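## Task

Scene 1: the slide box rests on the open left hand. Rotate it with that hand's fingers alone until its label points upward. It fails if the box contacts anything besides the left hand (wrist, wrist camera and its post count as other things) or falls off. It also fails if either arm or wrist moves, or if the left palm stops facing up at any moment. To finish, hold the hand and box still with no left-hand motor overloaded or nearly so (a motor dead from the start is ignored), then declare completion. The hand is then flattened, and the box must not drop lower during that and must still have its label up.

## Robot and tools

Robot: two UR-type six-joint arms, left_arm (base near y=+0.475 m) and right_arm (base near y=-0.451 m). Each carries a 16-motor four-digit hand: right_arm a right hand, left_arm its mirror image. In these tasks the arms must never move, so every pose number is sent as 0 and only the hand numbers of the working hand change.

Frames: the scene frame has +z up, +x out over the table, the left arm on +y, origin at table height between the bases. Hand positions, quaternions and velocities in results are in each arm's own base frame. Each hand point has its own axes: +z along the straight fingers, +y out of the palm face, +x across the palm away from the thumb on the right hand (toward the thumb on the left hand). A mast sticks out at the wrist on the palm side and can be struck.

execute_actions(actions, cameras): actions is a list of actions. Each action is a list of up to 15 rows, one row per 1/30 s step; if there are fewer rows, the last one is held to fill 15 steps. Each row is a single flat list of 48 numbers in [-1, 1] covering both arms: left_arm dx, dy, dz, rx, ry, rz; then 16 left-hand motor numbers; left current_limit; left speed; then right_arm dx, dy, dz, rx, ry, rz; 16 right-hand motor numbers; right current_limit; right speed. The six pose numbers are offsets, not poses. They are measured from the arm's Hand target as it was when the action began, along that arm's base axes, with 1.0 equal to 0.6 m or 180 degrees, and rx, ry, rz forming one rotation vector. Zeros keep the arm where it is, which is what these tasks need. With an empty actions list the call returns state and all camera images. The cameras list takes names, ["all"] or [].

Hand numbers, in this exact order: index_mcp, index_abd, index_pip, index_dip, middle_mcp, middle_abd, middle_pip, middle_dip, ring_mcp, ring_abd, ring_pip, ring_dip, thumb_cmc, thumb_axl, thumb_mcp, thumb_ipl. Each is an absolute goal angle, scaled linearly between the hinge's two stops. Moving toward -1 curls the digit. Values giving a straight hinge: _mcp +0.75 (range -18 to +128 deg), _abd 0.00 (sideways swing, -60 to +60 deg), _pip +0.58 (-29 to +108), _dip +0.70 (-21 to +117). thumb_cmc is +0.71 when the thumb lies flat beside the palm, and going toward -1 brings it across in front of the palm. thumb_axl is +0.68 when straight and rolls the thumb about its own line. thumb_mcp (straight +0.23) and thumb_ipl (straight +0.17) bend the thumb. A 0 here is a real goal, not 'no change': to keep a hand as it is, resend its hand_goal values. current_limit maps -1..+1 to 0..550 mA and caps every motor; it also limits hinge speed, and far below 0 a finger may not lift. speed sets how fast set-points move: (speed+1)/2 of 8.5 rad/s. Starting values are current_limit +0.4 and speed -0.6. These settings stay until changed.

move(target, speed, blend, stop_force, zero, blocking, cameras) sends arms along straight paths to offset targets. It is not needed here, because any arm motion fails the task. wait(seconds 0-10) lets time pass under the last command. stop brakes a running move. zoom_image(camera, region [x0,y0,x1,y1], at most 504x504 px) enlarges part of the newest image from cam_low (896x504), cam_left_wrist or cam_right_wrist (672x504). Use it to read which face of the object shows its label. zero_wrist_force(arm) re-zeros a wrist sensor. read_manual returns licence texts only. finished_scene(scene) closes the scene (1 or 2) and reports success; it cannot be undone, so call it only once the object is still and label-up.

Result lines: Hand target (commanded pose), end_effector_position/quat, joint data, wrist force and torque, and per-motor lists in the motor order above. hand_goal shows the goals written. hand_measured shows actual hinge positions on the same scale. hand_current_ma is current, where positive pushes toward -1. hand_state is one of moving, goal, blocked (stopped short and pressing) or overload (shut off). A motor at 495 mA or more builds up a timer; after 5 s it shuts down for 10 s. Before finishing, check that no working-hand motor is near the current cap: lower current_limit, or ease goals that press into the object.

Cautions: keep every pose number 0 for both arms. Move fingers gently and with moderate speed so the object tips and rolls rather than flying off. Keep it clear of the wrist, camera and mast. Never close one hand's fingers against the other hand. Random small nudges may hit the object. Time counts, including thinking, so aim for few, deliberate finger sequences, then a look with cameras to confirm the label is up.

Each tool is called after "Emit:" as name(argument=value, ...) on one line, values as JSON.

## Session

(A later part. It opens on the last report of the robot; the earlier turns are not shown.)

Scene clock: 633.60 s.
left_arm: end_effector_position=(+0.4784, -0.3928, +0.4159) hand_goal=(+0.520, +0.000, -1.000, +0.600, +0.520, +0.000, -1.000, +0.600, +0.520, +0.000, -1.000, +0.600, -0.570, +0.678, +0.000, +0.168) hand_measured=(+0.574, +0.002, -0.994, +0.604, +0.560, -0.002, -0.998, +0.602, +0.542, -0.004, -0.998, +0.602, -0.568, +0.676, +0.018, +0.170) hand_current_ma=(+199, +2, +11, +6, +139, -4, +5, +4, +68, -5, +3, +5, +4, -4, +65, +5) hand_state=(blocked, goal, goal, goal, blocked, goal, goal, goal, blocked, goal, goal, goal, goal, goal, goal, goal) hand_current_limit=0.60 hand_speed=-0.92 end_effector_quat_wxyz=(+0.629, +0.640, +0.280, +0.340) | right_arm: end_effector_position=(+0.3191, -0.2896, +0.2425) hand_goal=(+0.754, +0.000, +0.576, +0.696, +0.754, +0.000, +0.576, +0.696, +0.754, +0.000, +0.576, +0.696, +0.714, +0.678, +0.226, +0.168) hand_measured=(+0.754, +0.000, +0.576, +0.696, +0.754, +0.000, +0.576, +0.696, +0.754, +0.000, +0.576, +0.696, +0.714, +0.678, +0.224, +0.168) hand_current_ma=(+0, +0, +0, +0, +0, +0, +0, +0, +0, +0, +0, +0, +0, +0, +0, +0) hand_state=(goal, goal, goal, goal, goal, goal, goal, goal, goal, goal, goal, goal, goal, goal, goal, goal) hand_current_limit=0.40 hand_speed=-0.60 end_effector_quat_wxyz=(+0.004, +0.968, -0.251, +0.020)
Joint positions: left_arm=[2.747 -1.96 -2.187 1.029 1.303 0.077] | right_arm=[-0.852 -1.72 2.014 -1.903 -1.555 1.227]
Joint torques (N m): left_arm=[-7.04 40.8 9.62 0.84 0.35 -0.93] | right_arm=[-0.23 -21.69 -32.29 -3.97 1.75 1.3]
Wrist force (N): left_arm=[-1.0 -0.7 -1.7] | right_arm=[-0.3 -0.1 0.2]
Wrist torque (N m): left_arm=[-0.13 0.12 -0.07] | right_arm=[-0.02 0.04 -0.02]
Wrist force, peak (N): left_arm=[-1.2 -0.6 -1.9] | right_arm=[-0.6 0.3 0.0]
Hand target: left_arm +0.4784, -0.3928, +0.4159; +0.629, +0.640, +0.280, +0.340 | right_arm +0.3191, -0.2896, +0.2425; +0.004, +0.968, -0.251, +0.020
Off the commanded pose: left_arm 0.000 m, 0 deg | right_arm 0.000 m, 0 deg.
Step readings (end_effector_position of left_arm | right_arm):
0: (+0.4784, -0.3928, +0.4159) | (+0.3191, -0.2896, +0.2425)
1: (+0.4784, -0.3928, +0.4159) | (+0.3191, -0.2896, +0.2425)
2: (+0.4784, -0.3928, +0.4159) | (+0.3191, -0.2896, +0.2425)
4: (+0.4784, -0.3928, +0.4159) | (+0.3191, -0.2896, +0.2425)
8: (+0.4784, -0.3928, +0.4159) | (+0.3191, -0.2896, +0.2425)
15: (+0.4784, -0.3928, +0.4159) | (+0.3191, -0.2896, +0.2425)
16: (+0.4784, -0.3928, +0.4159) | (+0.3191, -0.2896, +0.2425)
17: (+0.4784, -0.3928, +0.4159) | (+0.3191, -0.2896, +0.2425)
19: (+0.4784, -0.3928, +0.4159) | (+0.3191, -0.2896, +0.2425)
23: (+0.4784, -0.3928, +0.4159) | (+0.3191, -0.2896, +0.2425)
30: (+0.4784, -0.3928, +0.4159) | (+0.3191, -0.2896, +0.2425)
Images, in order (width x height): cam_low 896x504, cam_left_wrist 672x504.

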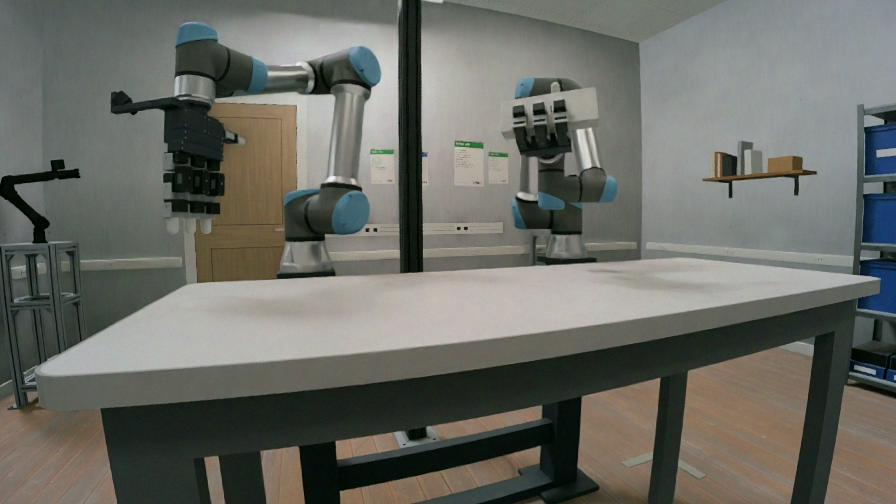

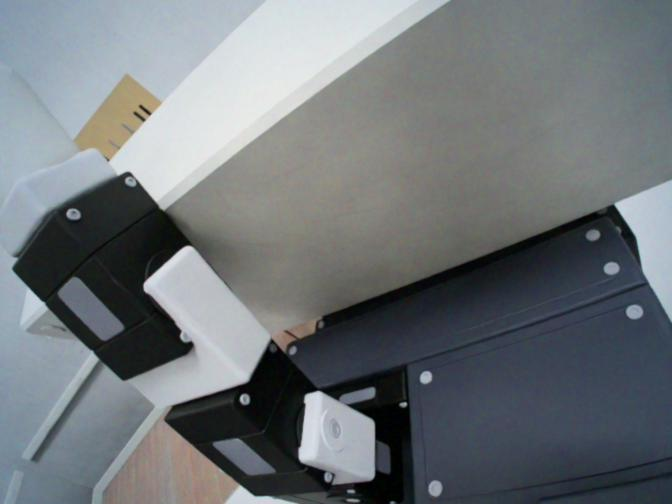

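Emit:
execute_actions(actions=[[[0,0,0,0,0,0,0.75,0,-1,0.696,0.75,0,-1,0.696,0.75,0,-1,0.696,-0.57,0.677,-0.1,0.168,0.6,-0.92,0,0,0,0,0,0,0.754,0,0.576,0.696,0.754,0,0.576,0.696,0.754,0,0.576,0.696,0.714,0.678,0.226,0.168,0.4,-0.6]],[[0,0,0,0,0,0,1.0,0,-0.9,0.696,1.0,0,-0.9,0.696,1.0,0,-0.9,0.696,-0.57,0.677,-0.2,0.168,0.6,-0.92,0,0,0,0,0,0,0.754,0,0.576,0.696,0.754,0,0.576,0.696,0.754,0,0.576,0.696,0.714,0.678,0.226,0.168,0.4,-0.6]]], cameras=["cam_left_wrist","cam_low"])

Emit:
zoom_image(camera="cam_low", region=[465, 80, 605, 165])

Scene clock: 663.47 s.
left_arm: end_effector_position=(+0.4784, -0.3928, +0.4159) hand_goal=(+1.000, +0.000, -0.900, +0.696, +1.000, +0.000, -0.900, +0.696, +1.000, +0.000, -0.900, +0.696, -0.570, +0.678, -0.200, +0.168) hand_measured=(+1.000, +0.002, -0.898, +0.696, +1.000, -0.002, -0.900, +0.694, +1.000, -0.004, -0.900, +0.694, -0.568, +0.678, -0.200, +0.170) hand_current_ma=(+0, +2, +3, -1, +0, -4, +0, -2, +0, -5, +0, -3, +4, -2, -1, +3) hand_state=(goal, goal, goal, goal, goal, goal, goal, goal, goal, goal, goal, goal, goal, goal, goal, goal) hand_current_limit=0.60 hand_speed=-0.92 end_effector_quat_wxyz=(+0.629, +0.640, +0.280, +0.340) | right_arm: end_effector_position=(+0.3191, -0.2896, +0.2425) hand_goal=(+0.754, +0.000, +0.576, +0.696, +0.754, +0.000, +0.576, +0.696, +0.754, +0.000, +0.576, +0.696, +0.714, +0.678, +0.226, +0.168) hand_measured=(+0.754, +0.000, +0.576, +0.696, +0.754, +0.000, +0.576, +0.696, +0.754, +0.000, +0.576, +0.696, +0.714, +0.678, +0.224, +0.168) hand_current_ma=(+0, +0, +0, +0, +0, +0, +0, +0, +0, +0, +0, +0, +0, +0, +0, +0) hand_state=(goal, goal, goal, goal, goal, goal, goal, goal, goal, goal, goal, goal, goal, goal, goal, goal) hand_current_limit=0.40 hand_speed=-0.60 end_effector_quat_wxyz=(+0.004, +0.968, -0.251, +0.020)
Joint positions: left_arm=[2.747 -1.96 -2.187 1.029 1.303 0.077] | right_arm=[-0.852 -1.72 2.014 -1.903 -1.555 1.227]
Joint torques (N m): left_arm=[-6.03 41.35 10.13 1.34 0.89 -1.04] | right_arm=[-0.27 -21.74 -32.1 -4.1 1.81 1.4]
Wrist force (N): left_arm=[-1.1 -0.7 -1.6] | right_arm=[0.0 -0.1 0.1]
Wrist torque (N m): left_arm=[-0.05 0.12 -0.08] | right_arm=[-0.02 -0.01 0.01]
Wrist force, peak (N): left_arm=[-1.3 -0.6 -2.0] | right_arm=[-0.6 0.0 0.4]
Hand target: left_arm +0.4784, -0.3928, +0.4159; +0.629, +0.640, +0.280, +0.340 | right_arm +0.3191, -0.2896, +0.2425; +0.004, +0.968, -0.251, +0.020
Off the commanded pose: left_arm 0.000 m, 0 deg | right_arm 0.000 m, 0 deg.
Step readings (end_effector_position of left_arm | right_arm):
0: (+0.4784, -0.3928, +0.4159) | (+0.3191, -0.2896, +0.2425)
1: (+0.4784, -0.3928, +0.4159) | (+0.3191, -0.2896, +0.2425)
2: (+0.4784, -0.3928, +0.4159) | (+0.3191, -0.2896, +0.2425)
4: (+0.4784, -0.3928, +0.4159) | (+0.3191, -0.2896, +0.2425)
8: (+0.4784, -0.3928, +0.4159) | (+0.3191, -0.2896, +0.2425)
15: (+0.4784, -0.3928, +0.4159) | (+0.3191, -0.2896, +0.2425)
16: (+0.4784, -0.3928, +0.4159) | (+0.3191, -0.2896, +0.2425)
17: (+0.4784, -0.3928, +0.4159) | (+0.3191, -0.2896, +0.2425)
19: (+0.4784, -0.3928, +0.4159) | (+0.3191, -0.2896, +0.2425)
23: (+0.4784, -0.3928, +0.4159) | (+0.3191, -0.2896, +0.2425)
30: (+0.4784, -0.3928, +0.4159) | (+0.3191, -0.2896, +0.2425)
Images, in order (width x height): cam_low 896x504, cam_left_wrist 672x504.

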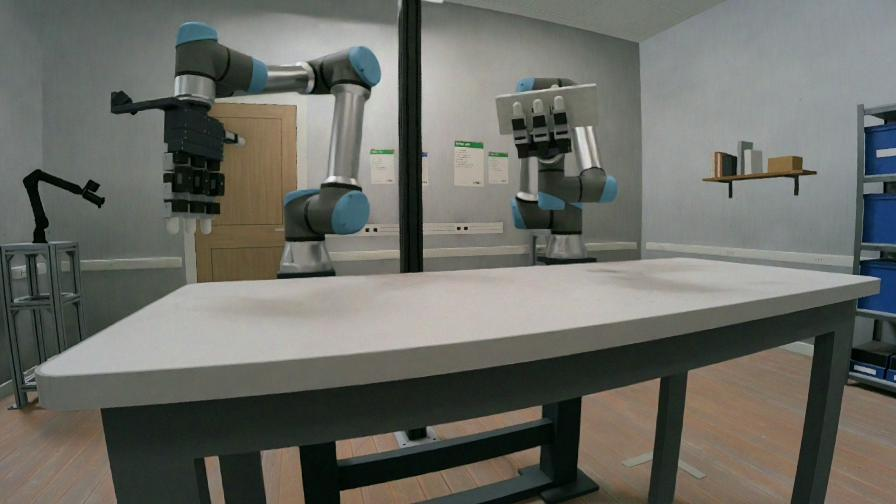

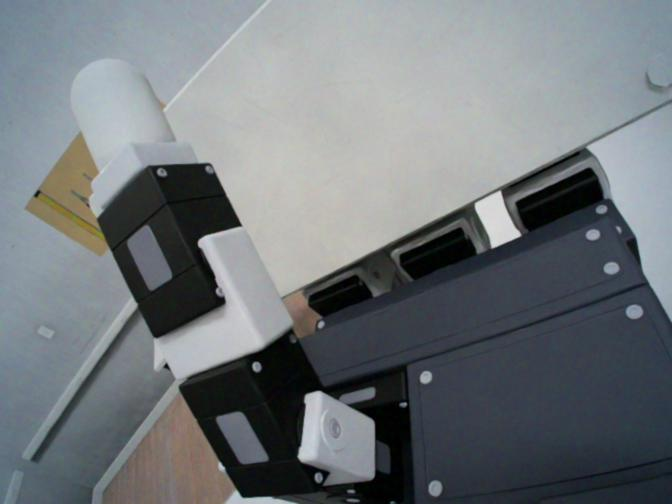

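Scaled by 3.600 from the camera's 896x504 image, which has a finer 1280x720 frame.

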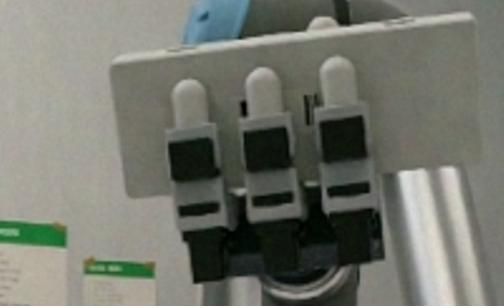

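Emit:
execute_actions(actions=[[[0,0,0,0,0,0,1.0,0,-1,0.5,1.0,0,-1,0.5,1.0,0,-1,0.5,-0.57,0.677,-0.12,0.168,0.6,-0.92,0,0,0,0,0,0,0.754,0,0.576,0.696,0.754,0,0.576,0.696,0.754,0,0.576,0.696,0.714,0.678,0.226,0.168,0.4,-0.6]],[[0,0,0,0,0,0,1.0,0,-1,0.35,1.0,0,-1,0.35,1.0,0,-1,0.35,-0.57,0.677,-0.05,0.168,0.6,-0.92,0,0,0,0,0,0,0.754,0,0.576,0.696,0.754,0,0.576,0.696,0.754,0,0.576,0.696,0.714,0.678,0.226,0.168,0.4,-0.6]]], cameras=["cam_left_wrist","cam_low"])

Emit:
zoom_image(camera="cam_low", region=[465, 80, 605, 165])

Scene clock: 675.67 s.
left_arm: end_effector_position=(+0.4784, -0.3928, +0.4159) hand_goal=(+1.000, +0.000, -1.000, +0.350, +1.000, +0.000, -1.000, +0.350, +1.000, +0.000, -1.000, +0.350, -0.570, +0.678, -0.050, +0.168) hand_measured=(+1.000, +0.002, -0.996, +0.354, +1.000, -0.002, -0.996, +0.354, +1.000, -0.004, -0.996, +0.352, -0.568, +0.678, -0.056, +0.170) hand_current_ma=(+0, +2, +9, +10, +0, -4, +10, +7, +0, -5, +7, +5, +4, -2, -19, +3) hand_state=(goal, goal, goal, goal, goal, goal, goal, goal, goal, goal, goal, goal, goal, goal, goal, goal) hand_current_limit=0.60 hand_speed=-0.92 end_effector_quat_wxyz=(+0.629, +0.640, +0.280, +0.340) | right_arm: end_effector_position=(+0.3191, -0.2896, +0.2425) hand_goal=(+0.754, +0.000, +0.576, +0.696, +0.754, +0.000, +0.576, +0.696, +0.754, +0.000, +0.576, +0.696, +0.714, +0.678, +0.226, +0.168) hand_measured=(+0.754, +0.000, +0.576, +0.696, +0.754, +0.000, +0.576, +0.696, +0.754, +0.000, +0.576, +0.696, +0.714, +0.678, +0.224, +0.168) hand_current_ma=(+0, +0, +0, +0, +0, +0, +0, +0, +0, +0, +0, +0, +0, +0, +0, +0) hand_state=(goal, goal, goal, goal, goal, goal, goal, goal, goal, goal, goal, goal, goal, goal, goal, goal) hand_current_limit=0.40 hand_speed=-0.60 end_effector_quat_wxyz=(+0.004, +0.968, -0.251, +0.020)
Joint positions: left_arm=[2.747 -1.96 -2.187 1.029 1.303 0.077] | right_arm=[-0.852 -1.72 2.014 -1.903 -1.555 1.227]
Joint torques (N m): left_arm=[-6.72 41.66 10.76 1.6 1.14 -0.96] | right_arm=[-1 -21.79 -32.74 -4.09 1.84 1.48]
Wrist force (N): left_arm=[-1.0 -0.6 -1.8] | right_arm=[-0.1 0.2 -0.1]
Wrist torque (N m): left_arm=[-0.07 0.11 -0.07] | right_arm=[0.05 0.02 0.00]
Wrist force, peak (N): left_arm=[-1.3 -0.6 -2.1] | right_arm=[-0.7 0.3 0.3]
Hand target: left_arm +0.4784, -0.3928, +0.4159; +0.629, +0.640, +0.280, +0.340 | right_arm +0.3191, -0.2896, +0.2425; +0.004, +0.968, -0.251, +0.020
Off the commanded pose: left_arm 0.000 m, 0 deg | right_arm 0.000 m, 0 deg.
Step readings (end_effector_position of left_arm | right_arm):
0: (+0.4784, -0.3928, +0.4159) | (+0.3191, -0.2896, +0.2425)
1: (+0.4784, -0.3928, +0.4159) | (+0.3191, -0.2896, +0.2425)
2: (+0.4784, -0.3928, +0.4159) | (+0.3191, -0.2896, +0.2425)
4: (+0.4784, -0.3928, +0.4159) | (+0.3191, -0.2896, +0.2425)
8: (+0.4784, -0.3928, +0.4159) | (+0.3191, -0.2896, +0.2425)
15: (+0.4784, -0.3928, +0.4159) | (+0.3191, -0.2896, +0.2425)
16: (+0.4784, -0.3928, +0.4159) | (+0.3191, -0.2896, +0.2425)
17: (+0.4784, -0.3928, +0.4159) | (+0.3191, -0.2896, +0.2425)
19: (+0.4784, -0.3928, +0.4159) | (+0.3191, -0.2896, +0.2425)
23: (+0.4784, -0.3928, +0.4159) | (+0.3191, -0.2896, +0.2425)
30: (+0.4784, -0.3928, +0.4159) | (+0.3191, -0.2896, +0.2425)
Images, in order (width x height): cam_low 896x504, cam_left_wrist 672x504.

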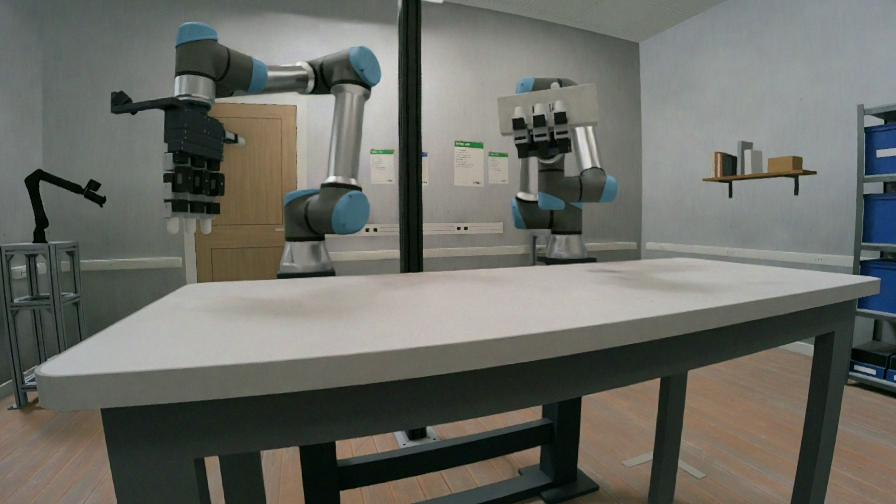

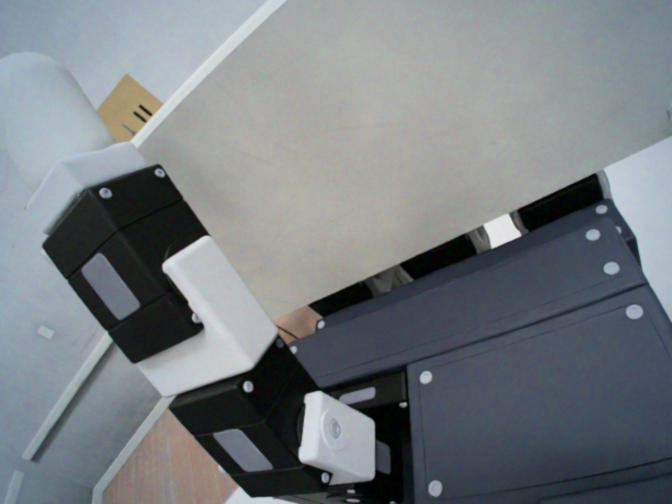

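Scaled by 3.600 from the camera's 896x504 image, which has a finer 1280x720 frame.

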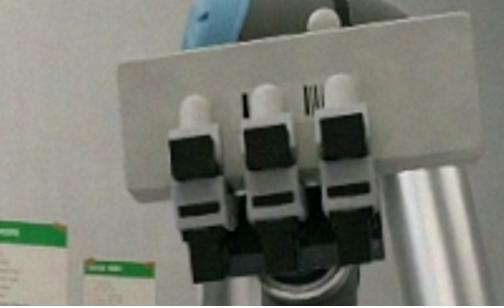

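Emit:
execute_actions(actions=[[[0,0,0,0,0,0,1.0,0,-1,0.2,1.0,0,-1,0.2,1.0,0,-1,0.2,-0.57,0.677,-0.0,0.168,0.6,-0.92,0,0,0,0,0,0,0.754,0,0.576,0.696,0.754,0,0.576,0.696,0.754,0,0.576,0.696,0.714,0.678,0.226,0.168,0.4,-0.6]]], cameras=["cam_left_wrist","cam_low"])

Emit:
zoom_image(camera="cam_low", region=[465, 80, 605, 165])

Scene clock: 694.50 s.
left_arm: end_effector_position=(+0.4784, -0.3928, +0.4159) hand_goal=(+1.000, +0.000, -1.000, +0.200, +1.000, +0.000, -1.000, +0.200, +1.000, +0.000, -1.000, +0.200, -0.570, +0.678, +0.000, +0.168) hand_measured=(+1.000, +0.002, -0.998, +0.202, +1.000, -0.002, -0.998, +0.202, +1.000, -0.004, -0.996, +0.202, -0.568, +0.678, -0.006, +0.170) hand_current_ma=(+0, +2, +5, +6, +0, -4, +6, +4, +0, -5, +6, +5, +4, -2, -17, +3) hand_state=(goal, goal, goal, goal, goal, goal, goal, goal, goal, goal, goal, goal, goal, goal, goal, goal) hand_current_limit=0.60 hand_speed=-0.92 end_effector_quat_wxyz=(+0.629, +0.640, +0.280, +0.340) | right_arm: end_effector_position=(+0.3191, -0.2896, +0.2425) hand_goal=(+0.754, +0.000, +0.576, +0.696, +0.754, +0.000, +0.576, +0.696, +0.754, +0.000, +0.576, +0.696, +0.714, +0.678, +0.226, +0.168) hand_measured=(+0.754, +0.000, +0.576, +0.696, +0.754, +0.000, +0.576, +0.696, +0.754, +0.000, +0.576, +0.696, +0.714, +0.678, +0.224, +0.168) hand_current_ma=(+0, +0, +0, +0, +0, +0, +0, +0, +0, +0, +0, +0, +0, +0, +0, +0) hand_state=(goal, goal, goal, goal, goal, goal, goal, goal, goal, goal, goal, goal, goal, goal, goal, goal) hand_current_limit=0.40 hand_speed=-0.60 end_effector_quat_wxyz=(+0.004, +0.968, -0.251, +0.020)
Joint positions: left_arm=[2.747 -1.96 -2.187 1.029 1.303 0.077] | right_arm=[-0.852 -1.72 2.014 -1.903 -1.555 1.227]
Joint torques (N m): left_arm=[-6.69 41.32 10.96 1.8 1.13 -0.92] | right_arm=[-0.9 -21.74 -31.7 -3.88 1.89 1.66]
Wrist force (N): left_arm=[-0.9 -0.6 -2.0] | right_arm=[-0.1 0.2 0.1]
Wrist torque (N m): left_arm=[-0.07 0.09 -0.06] | right_arm=[0.03 0.00 0.01]
Wrist force, peak (N): left_arm=[-1.2 -0.8 -2.1] | right_arm=[-0.7 -0.2 0.2]
Hand target: left_arm +0.4784, -0.3928, +0.4159; +0.629, +0.640, +0.280, +0.340 | right_arm +0.3191, -0.2896, +0.2425; +0.004, +0.968, -0.251, +0.020
Off the commanded pose: left_arm 0.000 m, 0 deg | right_arm 0.000 m, 0 deg.
Step readings (end_effector_position of left_arm | right_arm):
0: (+0.4784, -0.3928, +0.4159) | (+0.3191, -0.2896, +0.2425)
1: (+0.4784, -0.3928, +0.4159) | (+0.3191, -0.2896, +0.2425)
2: (+0.4784, -0.3928, +0.4159) | (+0.3191, -0.2896, +0.2425)
4: (+0.4784, -0.3928, +0.4159) | (+0.3191, -0.2896, +0.2425)
8: (+0.4784, -0.3928, +0.4159) | (+0.3191, -0.2896, +0.2425)
15: (+0.4784, -0.3928, +0.4159) | (+0.3191, -0.2896, +0.2425)
Images, in order (width x height): cam_low 896x504, cam_left_wrist 672x504.

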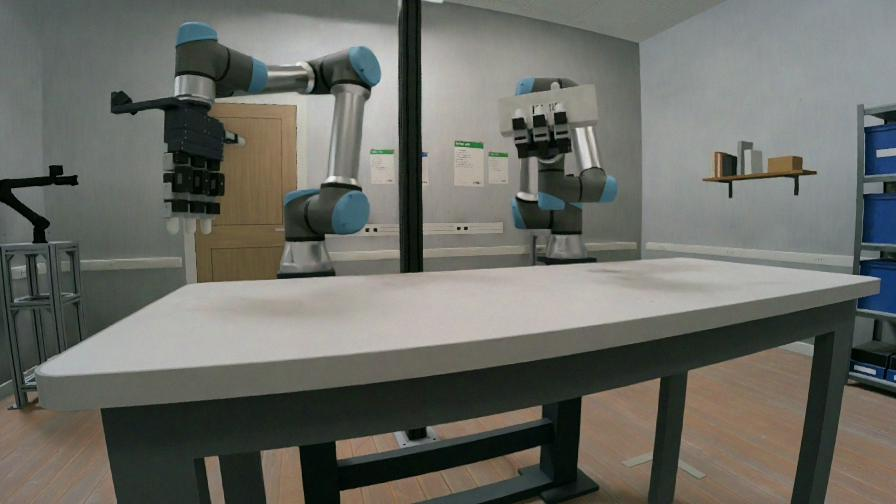

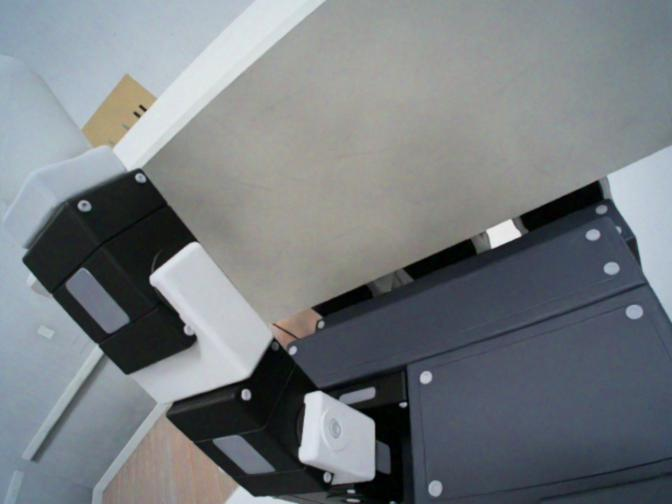

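Scaled by 3.600 from the camera's 896x504 image, which has a finer 1280x720 frame.

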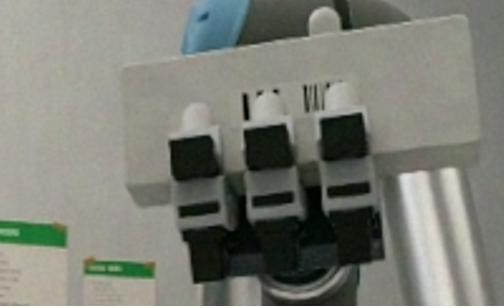

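Emit:
execute_actions(actions=[[[0,0,0,0,0,0,1.0,0,-1,0.08,1.0,0,-1,0.08,1.0,0,-1,0.08,-0.57,0.677,-0.0,0.168,0.6,-0.94,0,0,0,0,0,0,0.754,0,0.576,0.696,0.754,0,0.576,0.696,0.754,0,0.576,0.696,0.714,0.678,0.226,0.168,0.4,-0.6]]], cameras=["cam_left_wrist","cam_low"])

Emit:
zoom_image(camera="cam_low", region=[465, 80, 605, 165])

Scene clock: 703.87 s.
left_arm: end_effector_position=(+0.4784, -0.3928, +0.4159) hand_goal=(+1.000, +0.000, -1.000, +0.080, +1.000, +0.000, -1.000, +0.080, +1.000, +0.000, -1.000, +0.080, -0.570, +0.678, +0.000, +0.168) hand_measured=(+1.000, +0.002, -0.998, +0.082, +1.000, -0.002, -0.998, +0.082, +1.000, -0.004, -0.996, +0.082, -0.568, +0.678, -0.002, +0.170) hand_current_ma=(+0, +2, +5, +5, +0, -4, +5, +4, +0, -5, +6, +5, +4, -2, -3, +3) hand_state=(goal, goal, goal, goal, goal, goal, goal, goal, goal, goal, goal, goal, goal, goal, goal, goal) hand_current_limit=0.60 hand_speed=-0.94 end_effector_quat_wxyz=(+0.629, +0.640, +0.280, +0.340) | right_arm: end_effector_position=(+0.3191, -0.2896, +0.2425) hand_goal=(+0.754, +0.000, +0.576, +0.696, +0.754, +0.000, +0.576, +0.696, +0.754, +0.000, +0.576, +0.696, +0.714, +0.678, +0.226, +0.168) hand_measured=(+0.754, +0.000, +0.576, +0.696, +0.754, +0.000, +0.576, +0.696, +0.754, +0.000, +0.576, +0.696, +0.714, +0.678, +0.224, +0.168) hand_current_ma=(+0, +0, +0, +0, +0, +0, +0, +0, +0, +0, +0, +0, +0, +0, +0, +0) hand_state=(goal, goal, goal, goal, goal, goal, goal, goal, goal, goal, goal, goal, goal, goal, goal, goal) hand_current_limit=0.40 hand_speed=-0.60 end_effector_quat_wxyz=(+0.004, +0.968, -0.251, +0.020)
Joint positions: left_arm=[2.747 -1.96 -2.187 1.029 1.303 0.077] | right_arm=[-0.852 -1.72 2.014 -1.903 -1.555 1.227]
Joint torques (N m): left_arm=[-6.66 39.39 11.42 2.05 1.29 -0.74] | right_arm=[-0.11 -22.79 -32.29 -4.07 1.79 1.4]
Wrist force (N): left_arm=[-1.3 -0.6 -1.9] | right_arm=[-0.2 0.3 0.2]
Wrist torque (N m): left_arm=[-0.08 0.15 -0.10] | right_arm=[0.04 0.03 0.00]
Wrist force, peak (N): left_arm=[-1.3 -0.6 -2.1] | right_arm=[-0.7 0.1 0.1]
Hand target: left_arm +0.4784, -0.3928, +0.4159; +0.629, +0.640, +0.280, +0.340 | right_arm +0.3191, -0.2896, +0.2425; +0.004, +0.968, -0.251, +0.020
Off the commanded pose: left_arm 0.000 m, 0 deg | right_arm 0.000 m, 0 deg.
Step readings (end_effector_position of left_arm | right_arm):
0: (+0.4784, -0.3928, +0.4159) | (+0.3191, -0.2896, +0.2425)
1: (+0.4784, -0.3928, +0.4159) | (+0.3191, -0.2896, +0.2425)
2: (+0.4784, -0.3928, +0.4159) | (+0.3191, -0.2896, +0.2425)
4: (+0.4784, -0.3928, +0.4159) | (+0.3191, -0.2896, +0.2425)
8: (+0.4784, -0.3928, +0.4159) | (+0.3191, -0.2896, +0.2425)
15: (+0.4784, -0.3928, +0.4159) | (+0.3191, -0.2896, +0.2425)
Images, in order (width x height): cam_low 896x504, cam_left_wrist 672x504.

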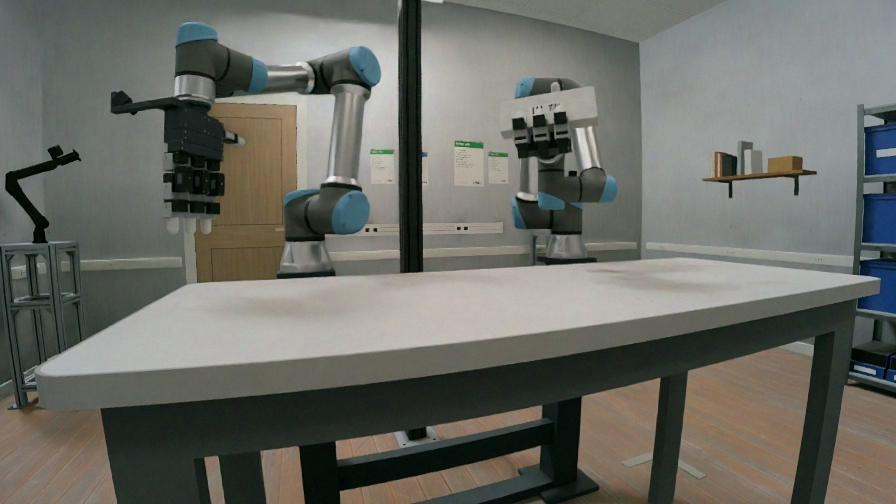

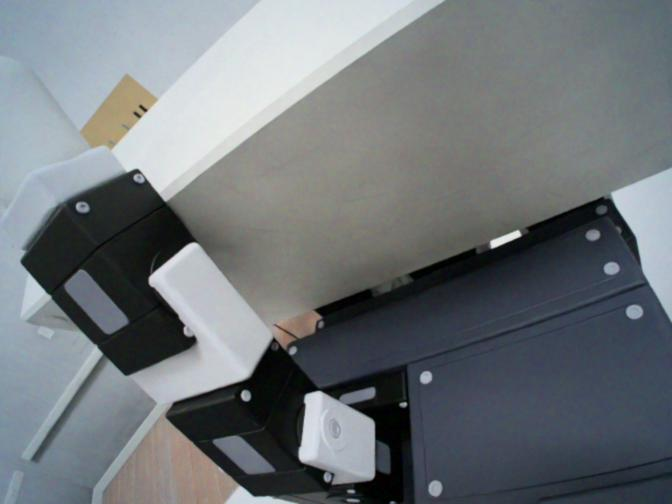

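Scaled by 3.600 from the camera's 896x504 image, which has a finer 1280x720 frame.

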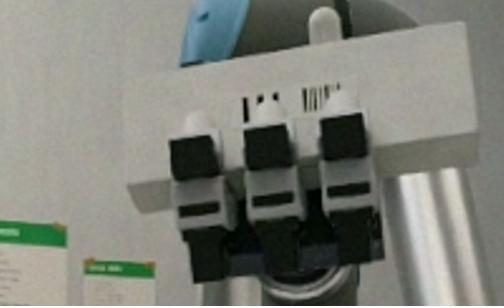

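Emit:
execute_actions(actions=[[[0,0,0,0,0,0,1.0,0,-1,0.3,1.0,0,-1,0.3,1.0,0,-1,0.3,-0.57,0.677,-0.15,0.168,0.6,-0.94,0,0,0,0,0,0,0.754,0,0.576,0.696,0.754,0,0.576,0.696,0.754,0,0.576,0.696,0.714,0.678,0.226,0.168,0.4,-0.6]],[[0,0,0,0,0,0,1.0,0,-0.9,0.6,1.0,0,-0.9,0.6,1.0,0,-0.9,0.6,-0.57,0.677,-0.3,0.168,0.6,-0.94,0,0,0,0,0,0,0.754,0,0.576,0.696,0.754,0,0.576,0.696,0.754,0,0.576,0.696,0.714,0.678,0.226,0.168,0.4,-0.6]]], cameras=["cam_left_wrist","cam_low"])

Emit:
zoom_image(camera="cam_low", region=[465, 80, 605, 165])

Scene clock: 738.63 s.
left_arm: end_effector_position=(+0.4784, -0.3928, +0.4159) hand_goal=(+1.000, +0.000, -0.900, +0.600, +1.000, +0.000, -0.900, +0.600, +1.000, +0.000, -0.900, +0.600, -0.570, +0.678, -0.300, +0.168) hand_measured=(+1.000, +0.002, -0.902, +0.596, +1.000, -0.002, -0.902, +0.598, +1.000, -0.004, -0.902, +0.598, -0.568, +0.678, -0.066, +0.180) hand_current_ma=(+0, +2, -4, -6, +0, -4, -4, -5, +0, -5, -5, -5, +4, -2, +440, +42) hand_state=(goal, goal, goal, goal, goal, goal, goal, goal, goal, goal, goal, goal, goal, goal, blocked, goal) hand_current_limit=0.60 hand_speed=-0.94 end_effector_quat_wxyz=(+0.629, +0.640, +0.280, +0.340) | right_arm: end_effector_position=(+0.3191, -0.2896, +0.2425) hand_goal=(+0.754, +0.000, +0.576, +0.696, +0.754, +0.000, +0.576, +0.696, +0.754, +0.000, +0.576, +0.696, +0.714, +0.678, +0.226, +0.168) hand_measured=(+0.754, +0.000, +0.576, +0.696, +0.754, +0.000, +0.576, +0.696, +0.754, +0.000, +0.576, +0.696, +0.714, +0.678, +0.224, +0.168) hand_current_ma=(+0, +0, +0, +0, +0, +0, +0, +0, +0, +0, +0, +0, +0, +0, +0, +0) hand_state=(goal, goal, goal, goal, goal, goal, goal, goal, goal, goal, goal, goal, goal, goal, goal, goal) hand_current_limit=0.40 hand_speed=-0.60 end_effector_quat_wxyz=(+0.004, +0.968, -0.251, +0.020)
Joint positions: left_arm=[2.747 -1.96 -2.187 1.029 1.303 0.077] | right_arm=[-0.852 -1.72 2.014 -1.903 -1.555 1.227]
Joint torques (N m): left_arm=[-7.23 32.54 11.41 2.43 1.35 -0.29] | right_arm=[-0.18 -22.41 -32.94 -3.95 1.88 1.78]
Wrist force (N): left_arm=[-1.3 -0.5 -2.0] | right_arm=[-0.4 0.1 0.0]
Wrist torque (N m): left_arm=[-0.05 0.14 -0.09] | right_arm=[0.02 0.05 -0.02]
Wrist force, peak (N): left_arm=[-1.2 -1.1 -2.1] | right_arm=[-0.8 0.0 -0.1]
Hand target: left_arm +0.4784, -0.3928, +0.4159; +0.629, +0.640, +0.280, +0.340 | right_arm +0.3191, -0.2896, +0.2425; +0.004, +0.968, -0.251, +0.020
Off the commanded pose: left_arm 0.000 m, 0 deg | right_arm 0.000 m, 0 deg.
Step readings (end_effector_position of left_arm | right_arm):
0: (+0.4784, -0.3928, +0.4159) | (+0.3191, -0.2896, +0.2425)
1: (+0.4784, -0.3928, +0.4159) | (+0.3191, -0.2896, +0.2425)
2: (+0.4784, -0.3928, +0.4159) | (+0.3191, -0.2896, +0.2425)
4: (+0.4784, -0.3928, +0.4159) | (+0.3191, -0.2896, +0.2425)
8: (+0.4784, -0.3928, +0.4159) | (+0.3191, -0.2896, +0.2425)
15: (+0.4784, -0.3928, +0.4159) | (+0.3191, -0.2896, +0.2425)
16: (+0.4784, -0.3928, +0.4159) | (+0.3191, -0.2896, +0.2425)
17: (+0.4784, -0.3928, +0.4159) | (+0.3191, -0.2896, +0.2425)
19: (+0.4784, -0.3928, +0.4159) | (+0.3191, -0.2896, +0.2425)
23: (+0.4784, -0.3928, +0.4159) | (+0.3191, -0.2896, +0.2425)
30: (+0.4784, -0.3928, +0.4159) | (+0.3191, -0.2896, +0.2425)
Images, in order (width x height): cam_low 896x504, cam_left_wrist 672x504.

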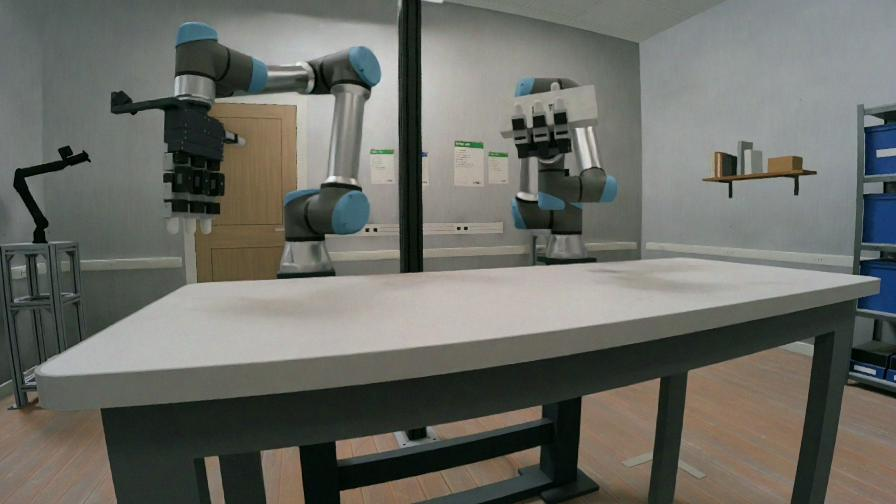

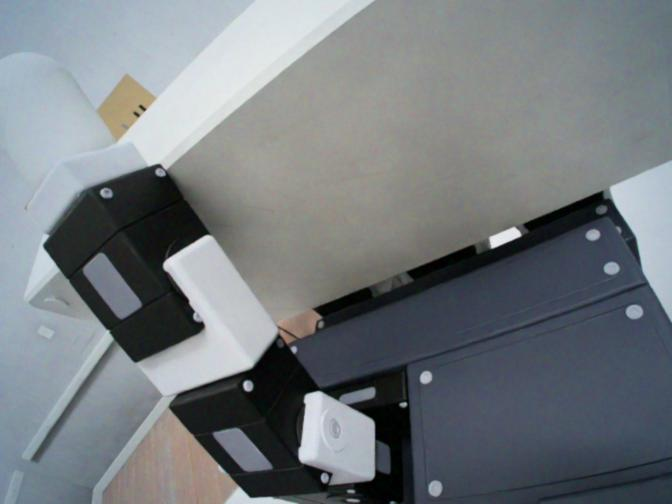

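Scaled by 3.600 from the camera's 896x504 image, which has a finer 1280x720 frame.

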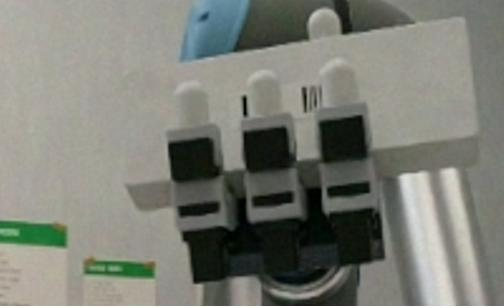

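Emit:
execute_actions(actions=[[[0,0,0,0,0,0,1.0,0,-0.9,0.6,1.0,0,-0.9,0.6,1.0,0,-0.9,0.6,-0.57,0.677,-0.3,-0.1,0.76,-0.9,0,0,0,0,0,0,0.754,0,0.576,0.696,0.754,0,0.576,0.696,0.754,0,0.576,0.696,0.714,0.678,0.226,0.168,0.4,-0.6]]], cameras=["cam_left_wrist"])

Scene clock: 747.47 s.
left_arm: end_effector_position=(+0.4784, -0.3928, +0.4159) hand_goal=(+1.000, +0.000, -0.900, +0.600, +1.000, +0.000, -0.900, +0.600, +1.000, +0.000, -0.900, +0.600, -0.570, +0.678, -0.300, -0.100) hand_measured=(+1.000, +0.002, -0.890, +0.602, +1.000, -0.002, -0.894, +0.600, +1.000, -0.004, -0.900, +0.598, -0.568, +0.678, -0.270, -0.070) hand_current_ma=(+0, +2, +24, +5, +0, -4, +11, +1, +0, -5, +2, -2, +2, +0, +121, +137) hand_state=(goal, goal, goal, goal, goal, goal, goal, goal, goal, goal, goal, goal, goal, goal, blocked, blocked) hand_current_limit=0.76 hand_speed=-0.90 end_effector_quat_wxyz=(+0.629, +0.640, +0.280, +0.340) | right_arm: end_effector_position=(+0.3191, -0.2896, +0.2425) hand_goal=(+0.754, +0.000, +0.576, +0.696, +0.754, +0.000, +0.576, +0.696, +0.754, +0.000, +0.576, +0.696, +0.714, +0.678, +0.226, +0.168) hand_measured=(+0.754, +0.000, +0.576, +0.696, +0.754, +0.000, +0.576, +0.696, +0.754, +0.000, +0.576, +0.696, +0.714, +0.678, +0.224, +0.168) hand_current_ma=(+0, +0, +0, +0, +0, +0, +0, +0, +0, +0, +0, +0, +0, +0, +0, +0) hand_state=(goal, goal, goal, goal, goal, goal, goal, goal, goal, goal, goal, goal, goal, goal, goal, goal) hand_current_limit=0.40 hand_speed=-0.60 end_effector_quat_wxyz=(+0.004, +0.968, -0.251, +0.020)
Joint positions: left_arm=[2.747 -1.96 -2.187 1.029 1.303 0.077] | right_arm=[-0.852 -1.72 2.014 -1.903 -1.555 1.227]
Joint torques (N m): left_arm=[-6.41 31.49 12.14 2.58 1.19 -0.24] | right_arm=[0.09 -21.39 -32.07 -4 1.8 1.51]
Wrist force (N): left_arm=[-1.4 -0.6 -2.0] | right_arm=[-0.2 0.1 0.0]
Wrist torque (N m): left_arm=[0.00 0.15 -0.10] | right_arm=[0.02 0.02 -0.01]
Wrist force, peak (N): left_arm=[-1.5 -0.5 -2.4] | right_arm=[-0.6 0.4 0.1]
Hand target: left_arm +0.4784, -0.3928, +0.4159; +0.629, +0.640, +0.280, +0.340 | right_arm +0.3191, -0.2896, +0.2425; +0.004, +0.968, -0.251, +0.020
Off the commanded pose: left_arm 0.000 m, 0 deg | right_arm 0.000 m, 0 deg.
Step readings (end_effector_position of left_arm | right_arm):
0: (+0.4784, -0.3928, +0.4159) | (+0.3191, -0.2896, +0.2425)
1: (+0.4784, -0.3928, +0.4159) | (+0.3191, -0.2896, +0.2425)
2: (+0.4784, -0.3928, +0.4159) | (+0.3191, -0.2896, +0.2425)
4: (+0.4784, -0.3928, +0.4159) | (+0.3191, -0.2896, +0.2425)
8: (+0.4784, -0.3928, +0.4159) | (+0.3191, -0.2896, +0.2425)
15: (+0.4784, -0.3928, +0.4159) | (+0.3191, -0.2896, +0.2425)
Images, in order (width x height): cam_left_wrist 672x504.

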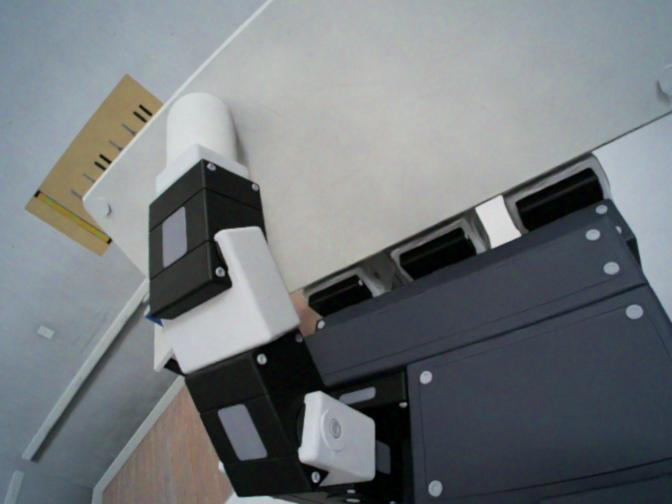

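Emit:
execute_actions(actions=[[[0,0,0,0,0,0,1.0,0,-0.8,0.45,1.0,0,-0.8,0.45,1.0,0,-0.8,0.45,-0.57,0.677,-0.1,0.168,0.6,-0.92,0,0,0,0,0,0,0.754,0,0.576,0.696,0.754,0,0.576,0.696,0.754,0,0.576,0.696,0.714,0.678,0.226,0.168,0.4,-0.6]],[[0,0,0,0,0,0,1.0,0,-0.7,0.15,1.0,0,-0.7,0.15,1.0,0,-0.7,0.15,-0.57,0.677,-0.0,0.168,0.6,-0.92,0,0,0,0,0,0,0.754,0,0.576,0.696,0.754,0,0.576,0.696,0.754,0,0.576,0.696,0.714,0.678,0.226,0.168,0.4,-0.6]]], cameras=["cam_left_wrist","cam_low"])

Emit:
zoom_image(camera="cam_low", region=[465, 80, 605, 165])

Scene clock: 758.20 s.
left_arm: end_effector_position=(+0.4784, -0.3928, +0.4159) hand_goal=(+1.000, +0.000, -0.700, +0.150, +1.000, +0.000, -0.700, +0.150, +1.000, +0.000, -0.700, +0.150, -0.570, +0.678, +0.000, +0.168) hand_measured=(+1.000, +0.002, -0.698, +0.158, +1.000, -0.002, -0.698, +0.156, +1.000, -0.004, -0.700, +0.154, -0.568, +0.678, -0.006, +0.166) hand_current_ma=(+0, +2, +5, +18, +0, -4, +5, +14, +0, -5, +0, +8, +2, +0, -17, -7) hand_state=(goal, goal, goal, goal, goal, goal, goal, goal, goal, goal, goal, goal, goal, goal, goal, goal) hand_current_limit=0.60 hand_speed=-0.92 end_effector_quat_wxyz=(+0.629, +0.640, +0.280, +0.340) | right_arm: end_effector_position=(+0.3191, -0.2896, +0.2425) hand_goal=(+0.754, +0.000, +0.576, +0.696, +0.754, +0.000, +0.576, +0.696, +0.754, +0.000, +0.576, +0.696, +0.714, +0.678, +0.226, +0.168) hand_measured=(+0.754, +0.000, +0.576, +0.696, +0.754, +0.000, +0.576, +0.696, +0.754, +0.000, +0.576, +0.696, +0.714, +0.678, +0.224, +0.168) hand_current_ma=(+0, +0, +0, +0, +0, +0, +0, +0, +0, +0, +0, +0, +0, +0, +0, +0) hand_state=(goal, goal, goal, goal, goal, goal, goal, goal, goal, goal, goal, goal, goal, goal, goal, goal) hand_current_limit=0.40 hand_speed=-0.60 end_effector_quat_wxyz=(+0.004, +0.968, -0.251, +0.020)
Joint positions: left_arm=[2.747 -1.96 -2.187 1.029 1.303 0.077] | right_arm=[-0.852 -1.72 2.014 -1.903 -1.555 1.227]
Joint torques (N m): left_arm=[-6.49 28.37 11.8 2.54 1 -0.37] | right_arm=[-0.14 -22.59 -32.36 -4.03 1.9 1.63]
Wrist force (N): left_arm=[-1.1 -0.6 -1.8] | right_arm=[-0.2 0.2 0.2]
Wrist torque (N m): left_arm=[-0.04 0.12 -0.08] | right_arm=[0.01 0.01 0.00]
Wrist force, peak (N): left_arm=[-1.5 -0.6 -2.2] | right_arm=[-0.7 -0.1 0.2]
Hand target: left_arm +0.4784, -0.3928, +0.4159; +0.629, +0.640, +0.280, +0.340 | right_arm +0.3191, -0.2896, +0.2425; +0.004, +0.968, -0.251, +0.020
Off the commanded pose: left_arm 0.000 m, 0 deg | right_arm 0.000 m, 0 deg.
Step readings (end_effector_position of left_arm | right_arm):
0: (+0.4784, -0.3928, +0.4159) | (+0.3191, -0.2896, +0.2425)
1: (+0.4784, -0.3928, +0.4159) | (+0.3191, -0.2896, +0.2425)
2: (+0.4784, -0.3928, +0.4159) | (+0.3191, -0.2896, +0.2425)
4: (+0.4784, -0.3928, +0.4159) | (+0.3191, -0.2896, +0.2425)
8: (+0.4784, -0.3928, +0.4159) | (+0.3191, -0.2896, +0.2425)
15: (+0.4784, -0.3928, +0.4159) | (+0.3191, -0.2896, +0.2425)
16: (+0.4784, -0.3928, +0.4159) | (+0.3191, -0.2896, +0.2425)
17: (+0.4784, -0.3928, +0.4159) | (+0.3191, -0.2896, +0.2425)
19: (+0.4784, -0.3928, +0.4159) | (+0.3191, -0.2896, +0.2425)
23: (+0.4784, -0.3928, +0.4159) | (+0.3191, -0.2896, +0.2425)
30: (+0.4784, -0.3928, +0.4159) | (+0.3191, -0.2896, +0.2425)
Images, in order (width x height): cam_low 896x504, cam_left_wrist 672x504.

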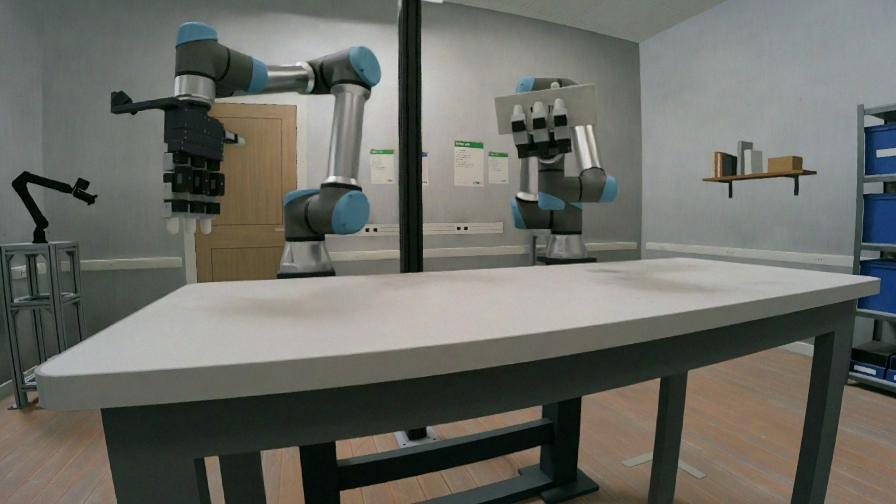

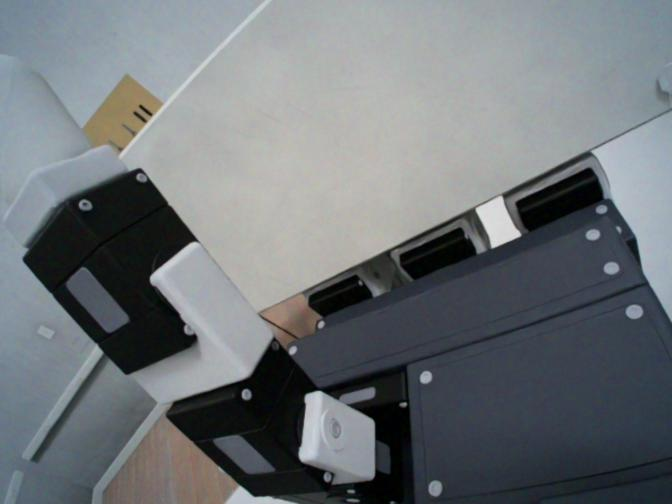

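Scaled by 3.600 from the camera's 896x504 image, which has a finer 1280x720 frame.

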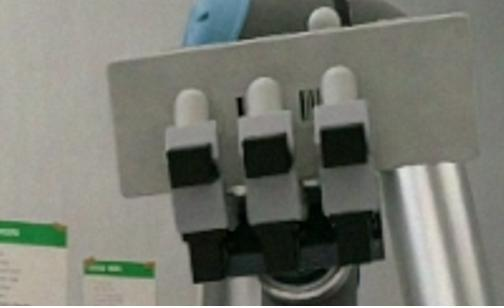

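Emit:
execute_actions(actions=[[[0,0,0,0,0,0,1.0,0,-0.8,0.02,1.0,0,-0.8,0.02,1.0,0,-0.8,0.02,-0.57,0.677,0.0,0.168,0.6,-0.94,0,0,0,0,0,0,0.754,0,0.576,0.696,0.754,0,0.576,0.696,0.754,0,0.576,0.696,0.714,0.678,0.226,0.168,0.4,-0.6]],[[0,0,0,0,0,0,1.0,0,-0.86,-0.05,1.0,0,-0.86,-0.05,1.0,0,-0.86,-0.05,-0.57,0.677,-0.0,0.168,0.6,-0.94,0,0,0,0,0,0,0.754,0,0.576,0.696,0.754,0,0.576,0.696,0.754,0,0.576,0.696,0.714,0.678,0.226,0.168,0.4,-0.6]]], cameras=["cam_left_wrist","cam_low"])

Emit:
zoom_image(camera="cam_low", region=[465, 80, 605, 165])

Scene clock: 768.30 s.
left_arm: end_effector_position=(+0.4784, -0.3928, +0.4159) hand_goal=(+1.000, +0.000, -0.860, -0.050, +1.000, +0.000, -0.860, -0.050, +1.000, +0.000, -0.860, -0.050, -0.570, +0.678, +0.000, +0.168) hand_measured=(+1.000, +0.002, -0.854, -0.046, +1.000, -0.002, -0.852, -0.046, +1.000, -0.004, -0.856, -0.046, -0.568, +0.678, -0.006, +0.166) hand_current_ma=(+0, +2, +13, +11, +0, -4, +17, +9, +0, -5, +11, +6, +2, +0, -17, -7) hand_state=(goal, goal, goal, goal, goal, goal, goal, goal, goal, goal, goal, goal, goal, goal, goal, goal) hand_current_limit=0.60 hand_speed=-0.94 end_effector_quat_wxyz=(+0.629, +0.640, +0.280, +0.340) | right_arm: end_effector_position=(+0.3191, -0.2896, +0.2425) hand_goal=(+0.754, +0.000, +0.576, +0.696, +0.754, +0.000, +0.576, +0.696, +0.754, +0.000, +0.576, +0.696, +0.714, +0.678, +0.226, +0.168) hand_measured=(+0.754, +0.000, +0.576, +0.696, +0.754, +0.000, +0.576, +0.696, +0.754, +0.000, +0.576, +0.696, +0.714, +0.678, +0.224, +0.168) hand_current_ma=(+0, +0, +0, +0, +0, +0, +0, +0, +0, +0, +0, +0, +0, +0, +0, +0) hand_state=(goal, goal, goal, goal, goal, goal, goal, goal, goal, goal, goal, goal, goal, goal, goal, goal) hand_current_limit=0.40 hand_speed=-0.60 end_effector_quat_wxyz=(+0.004, +0.968, -0.251, +0.020)
Joint positions: left_arm=[2.747 -1.96 -2.187 1.029 1.303 0.077] | right_arm=[-0.852 -1.72 2.014 -1.903 -1.555 1.227]
Joint torques (N m): left_arm=[-6.94 25.95 12.3 2.45 0.79 -0.33] | right_arm=[-0.22 -22.6 -32.32 -3.98 2.08 1.52]
Wrist force (N): left_arm=[-1.2 -0.6 -2.0] | right_arm=[-0.3 0.1 0.3]
Wrist torque (N m): left_arm=[-0.06 0.13 -0.08] | right_arm=[-0.01 0.03 -0.02]
Wrist force, peak (N): left_arm=[-1.4 -0.9 -2.1] | right_arm=[-0.4 0.7 0.2]
Hand target: left_arm +0.4784, -0.3928, +0.4159; +0.629, +0.640, +0.280, +0.340 | right_arm +0.3191, -0.2896, +0.2425; +0.004, +0.968, -0.251, +0.020
Off the commanded pose: left_arm 0.000 m, 0 deg | right_arm 0.000 m, 0 deg.
Step readings (end_effector_position of left_arm | right_arm):
0: (+0.4784, -0.3928, +0.4159) | (+0.3191, -0.2896, +0.2425)
1: (+0.4784, -0.3928, +0.4159) | (+0.3191, -0.2896, +0.2425)
2: (+0.4784, -0.3928, +0.4159) | (+0.3191, -0.2896, +0.2425)
4: (+0.4784, -0.3928, +0.4159) | (+0.3191, -0.2896, +0.2425)
8: (+0.4784, -0.3928, +0.4159) | (+0.3191, -0.2896, +0.2425)
15: (+0.4784, -0.3928, +0.4159) | (+0.3191, -0.2896, +0.2425)
16: (+0.4784, -0.3928, +0.4159) | (+0.3191, -0.2896, +0.2425)
17: (+0.4784, -0.3928, +0.4159) | (+0.3191, -0.2896, +0.2425)
19: (+0.4784, -0.3928, +0.4159) | (+0.3191, -0.2896, +0.2425)
23: (+0.4784, -0.3928, +0.4159) | (+0.3191, -0.2896, +0.2425)
30: (+0.4784, -0.3928, +0.4159) | (+0.3191, -0.2896, +0.2425)
Images, in order (width x height): cam_low 896x504, cam_left_wrist 672x504.

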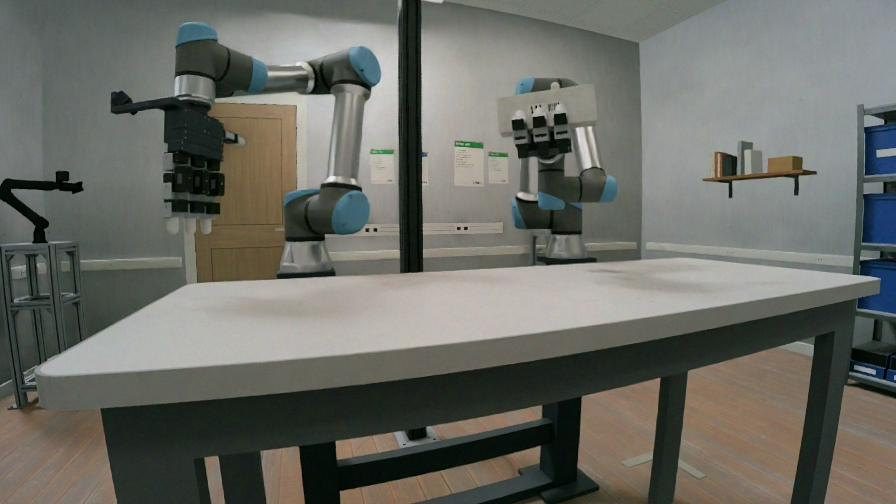

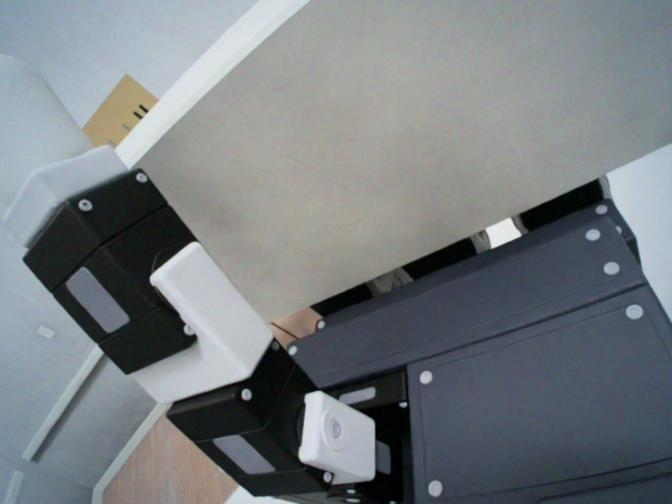

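Scaled by 3.600 from the camera's 896x504 image, which has a finer 1280x720 frame.

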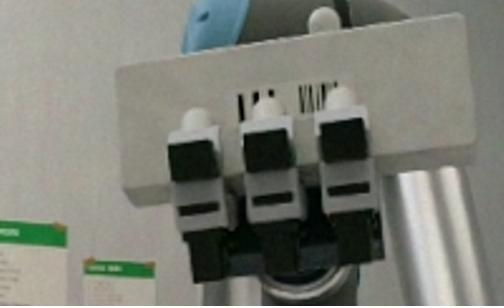

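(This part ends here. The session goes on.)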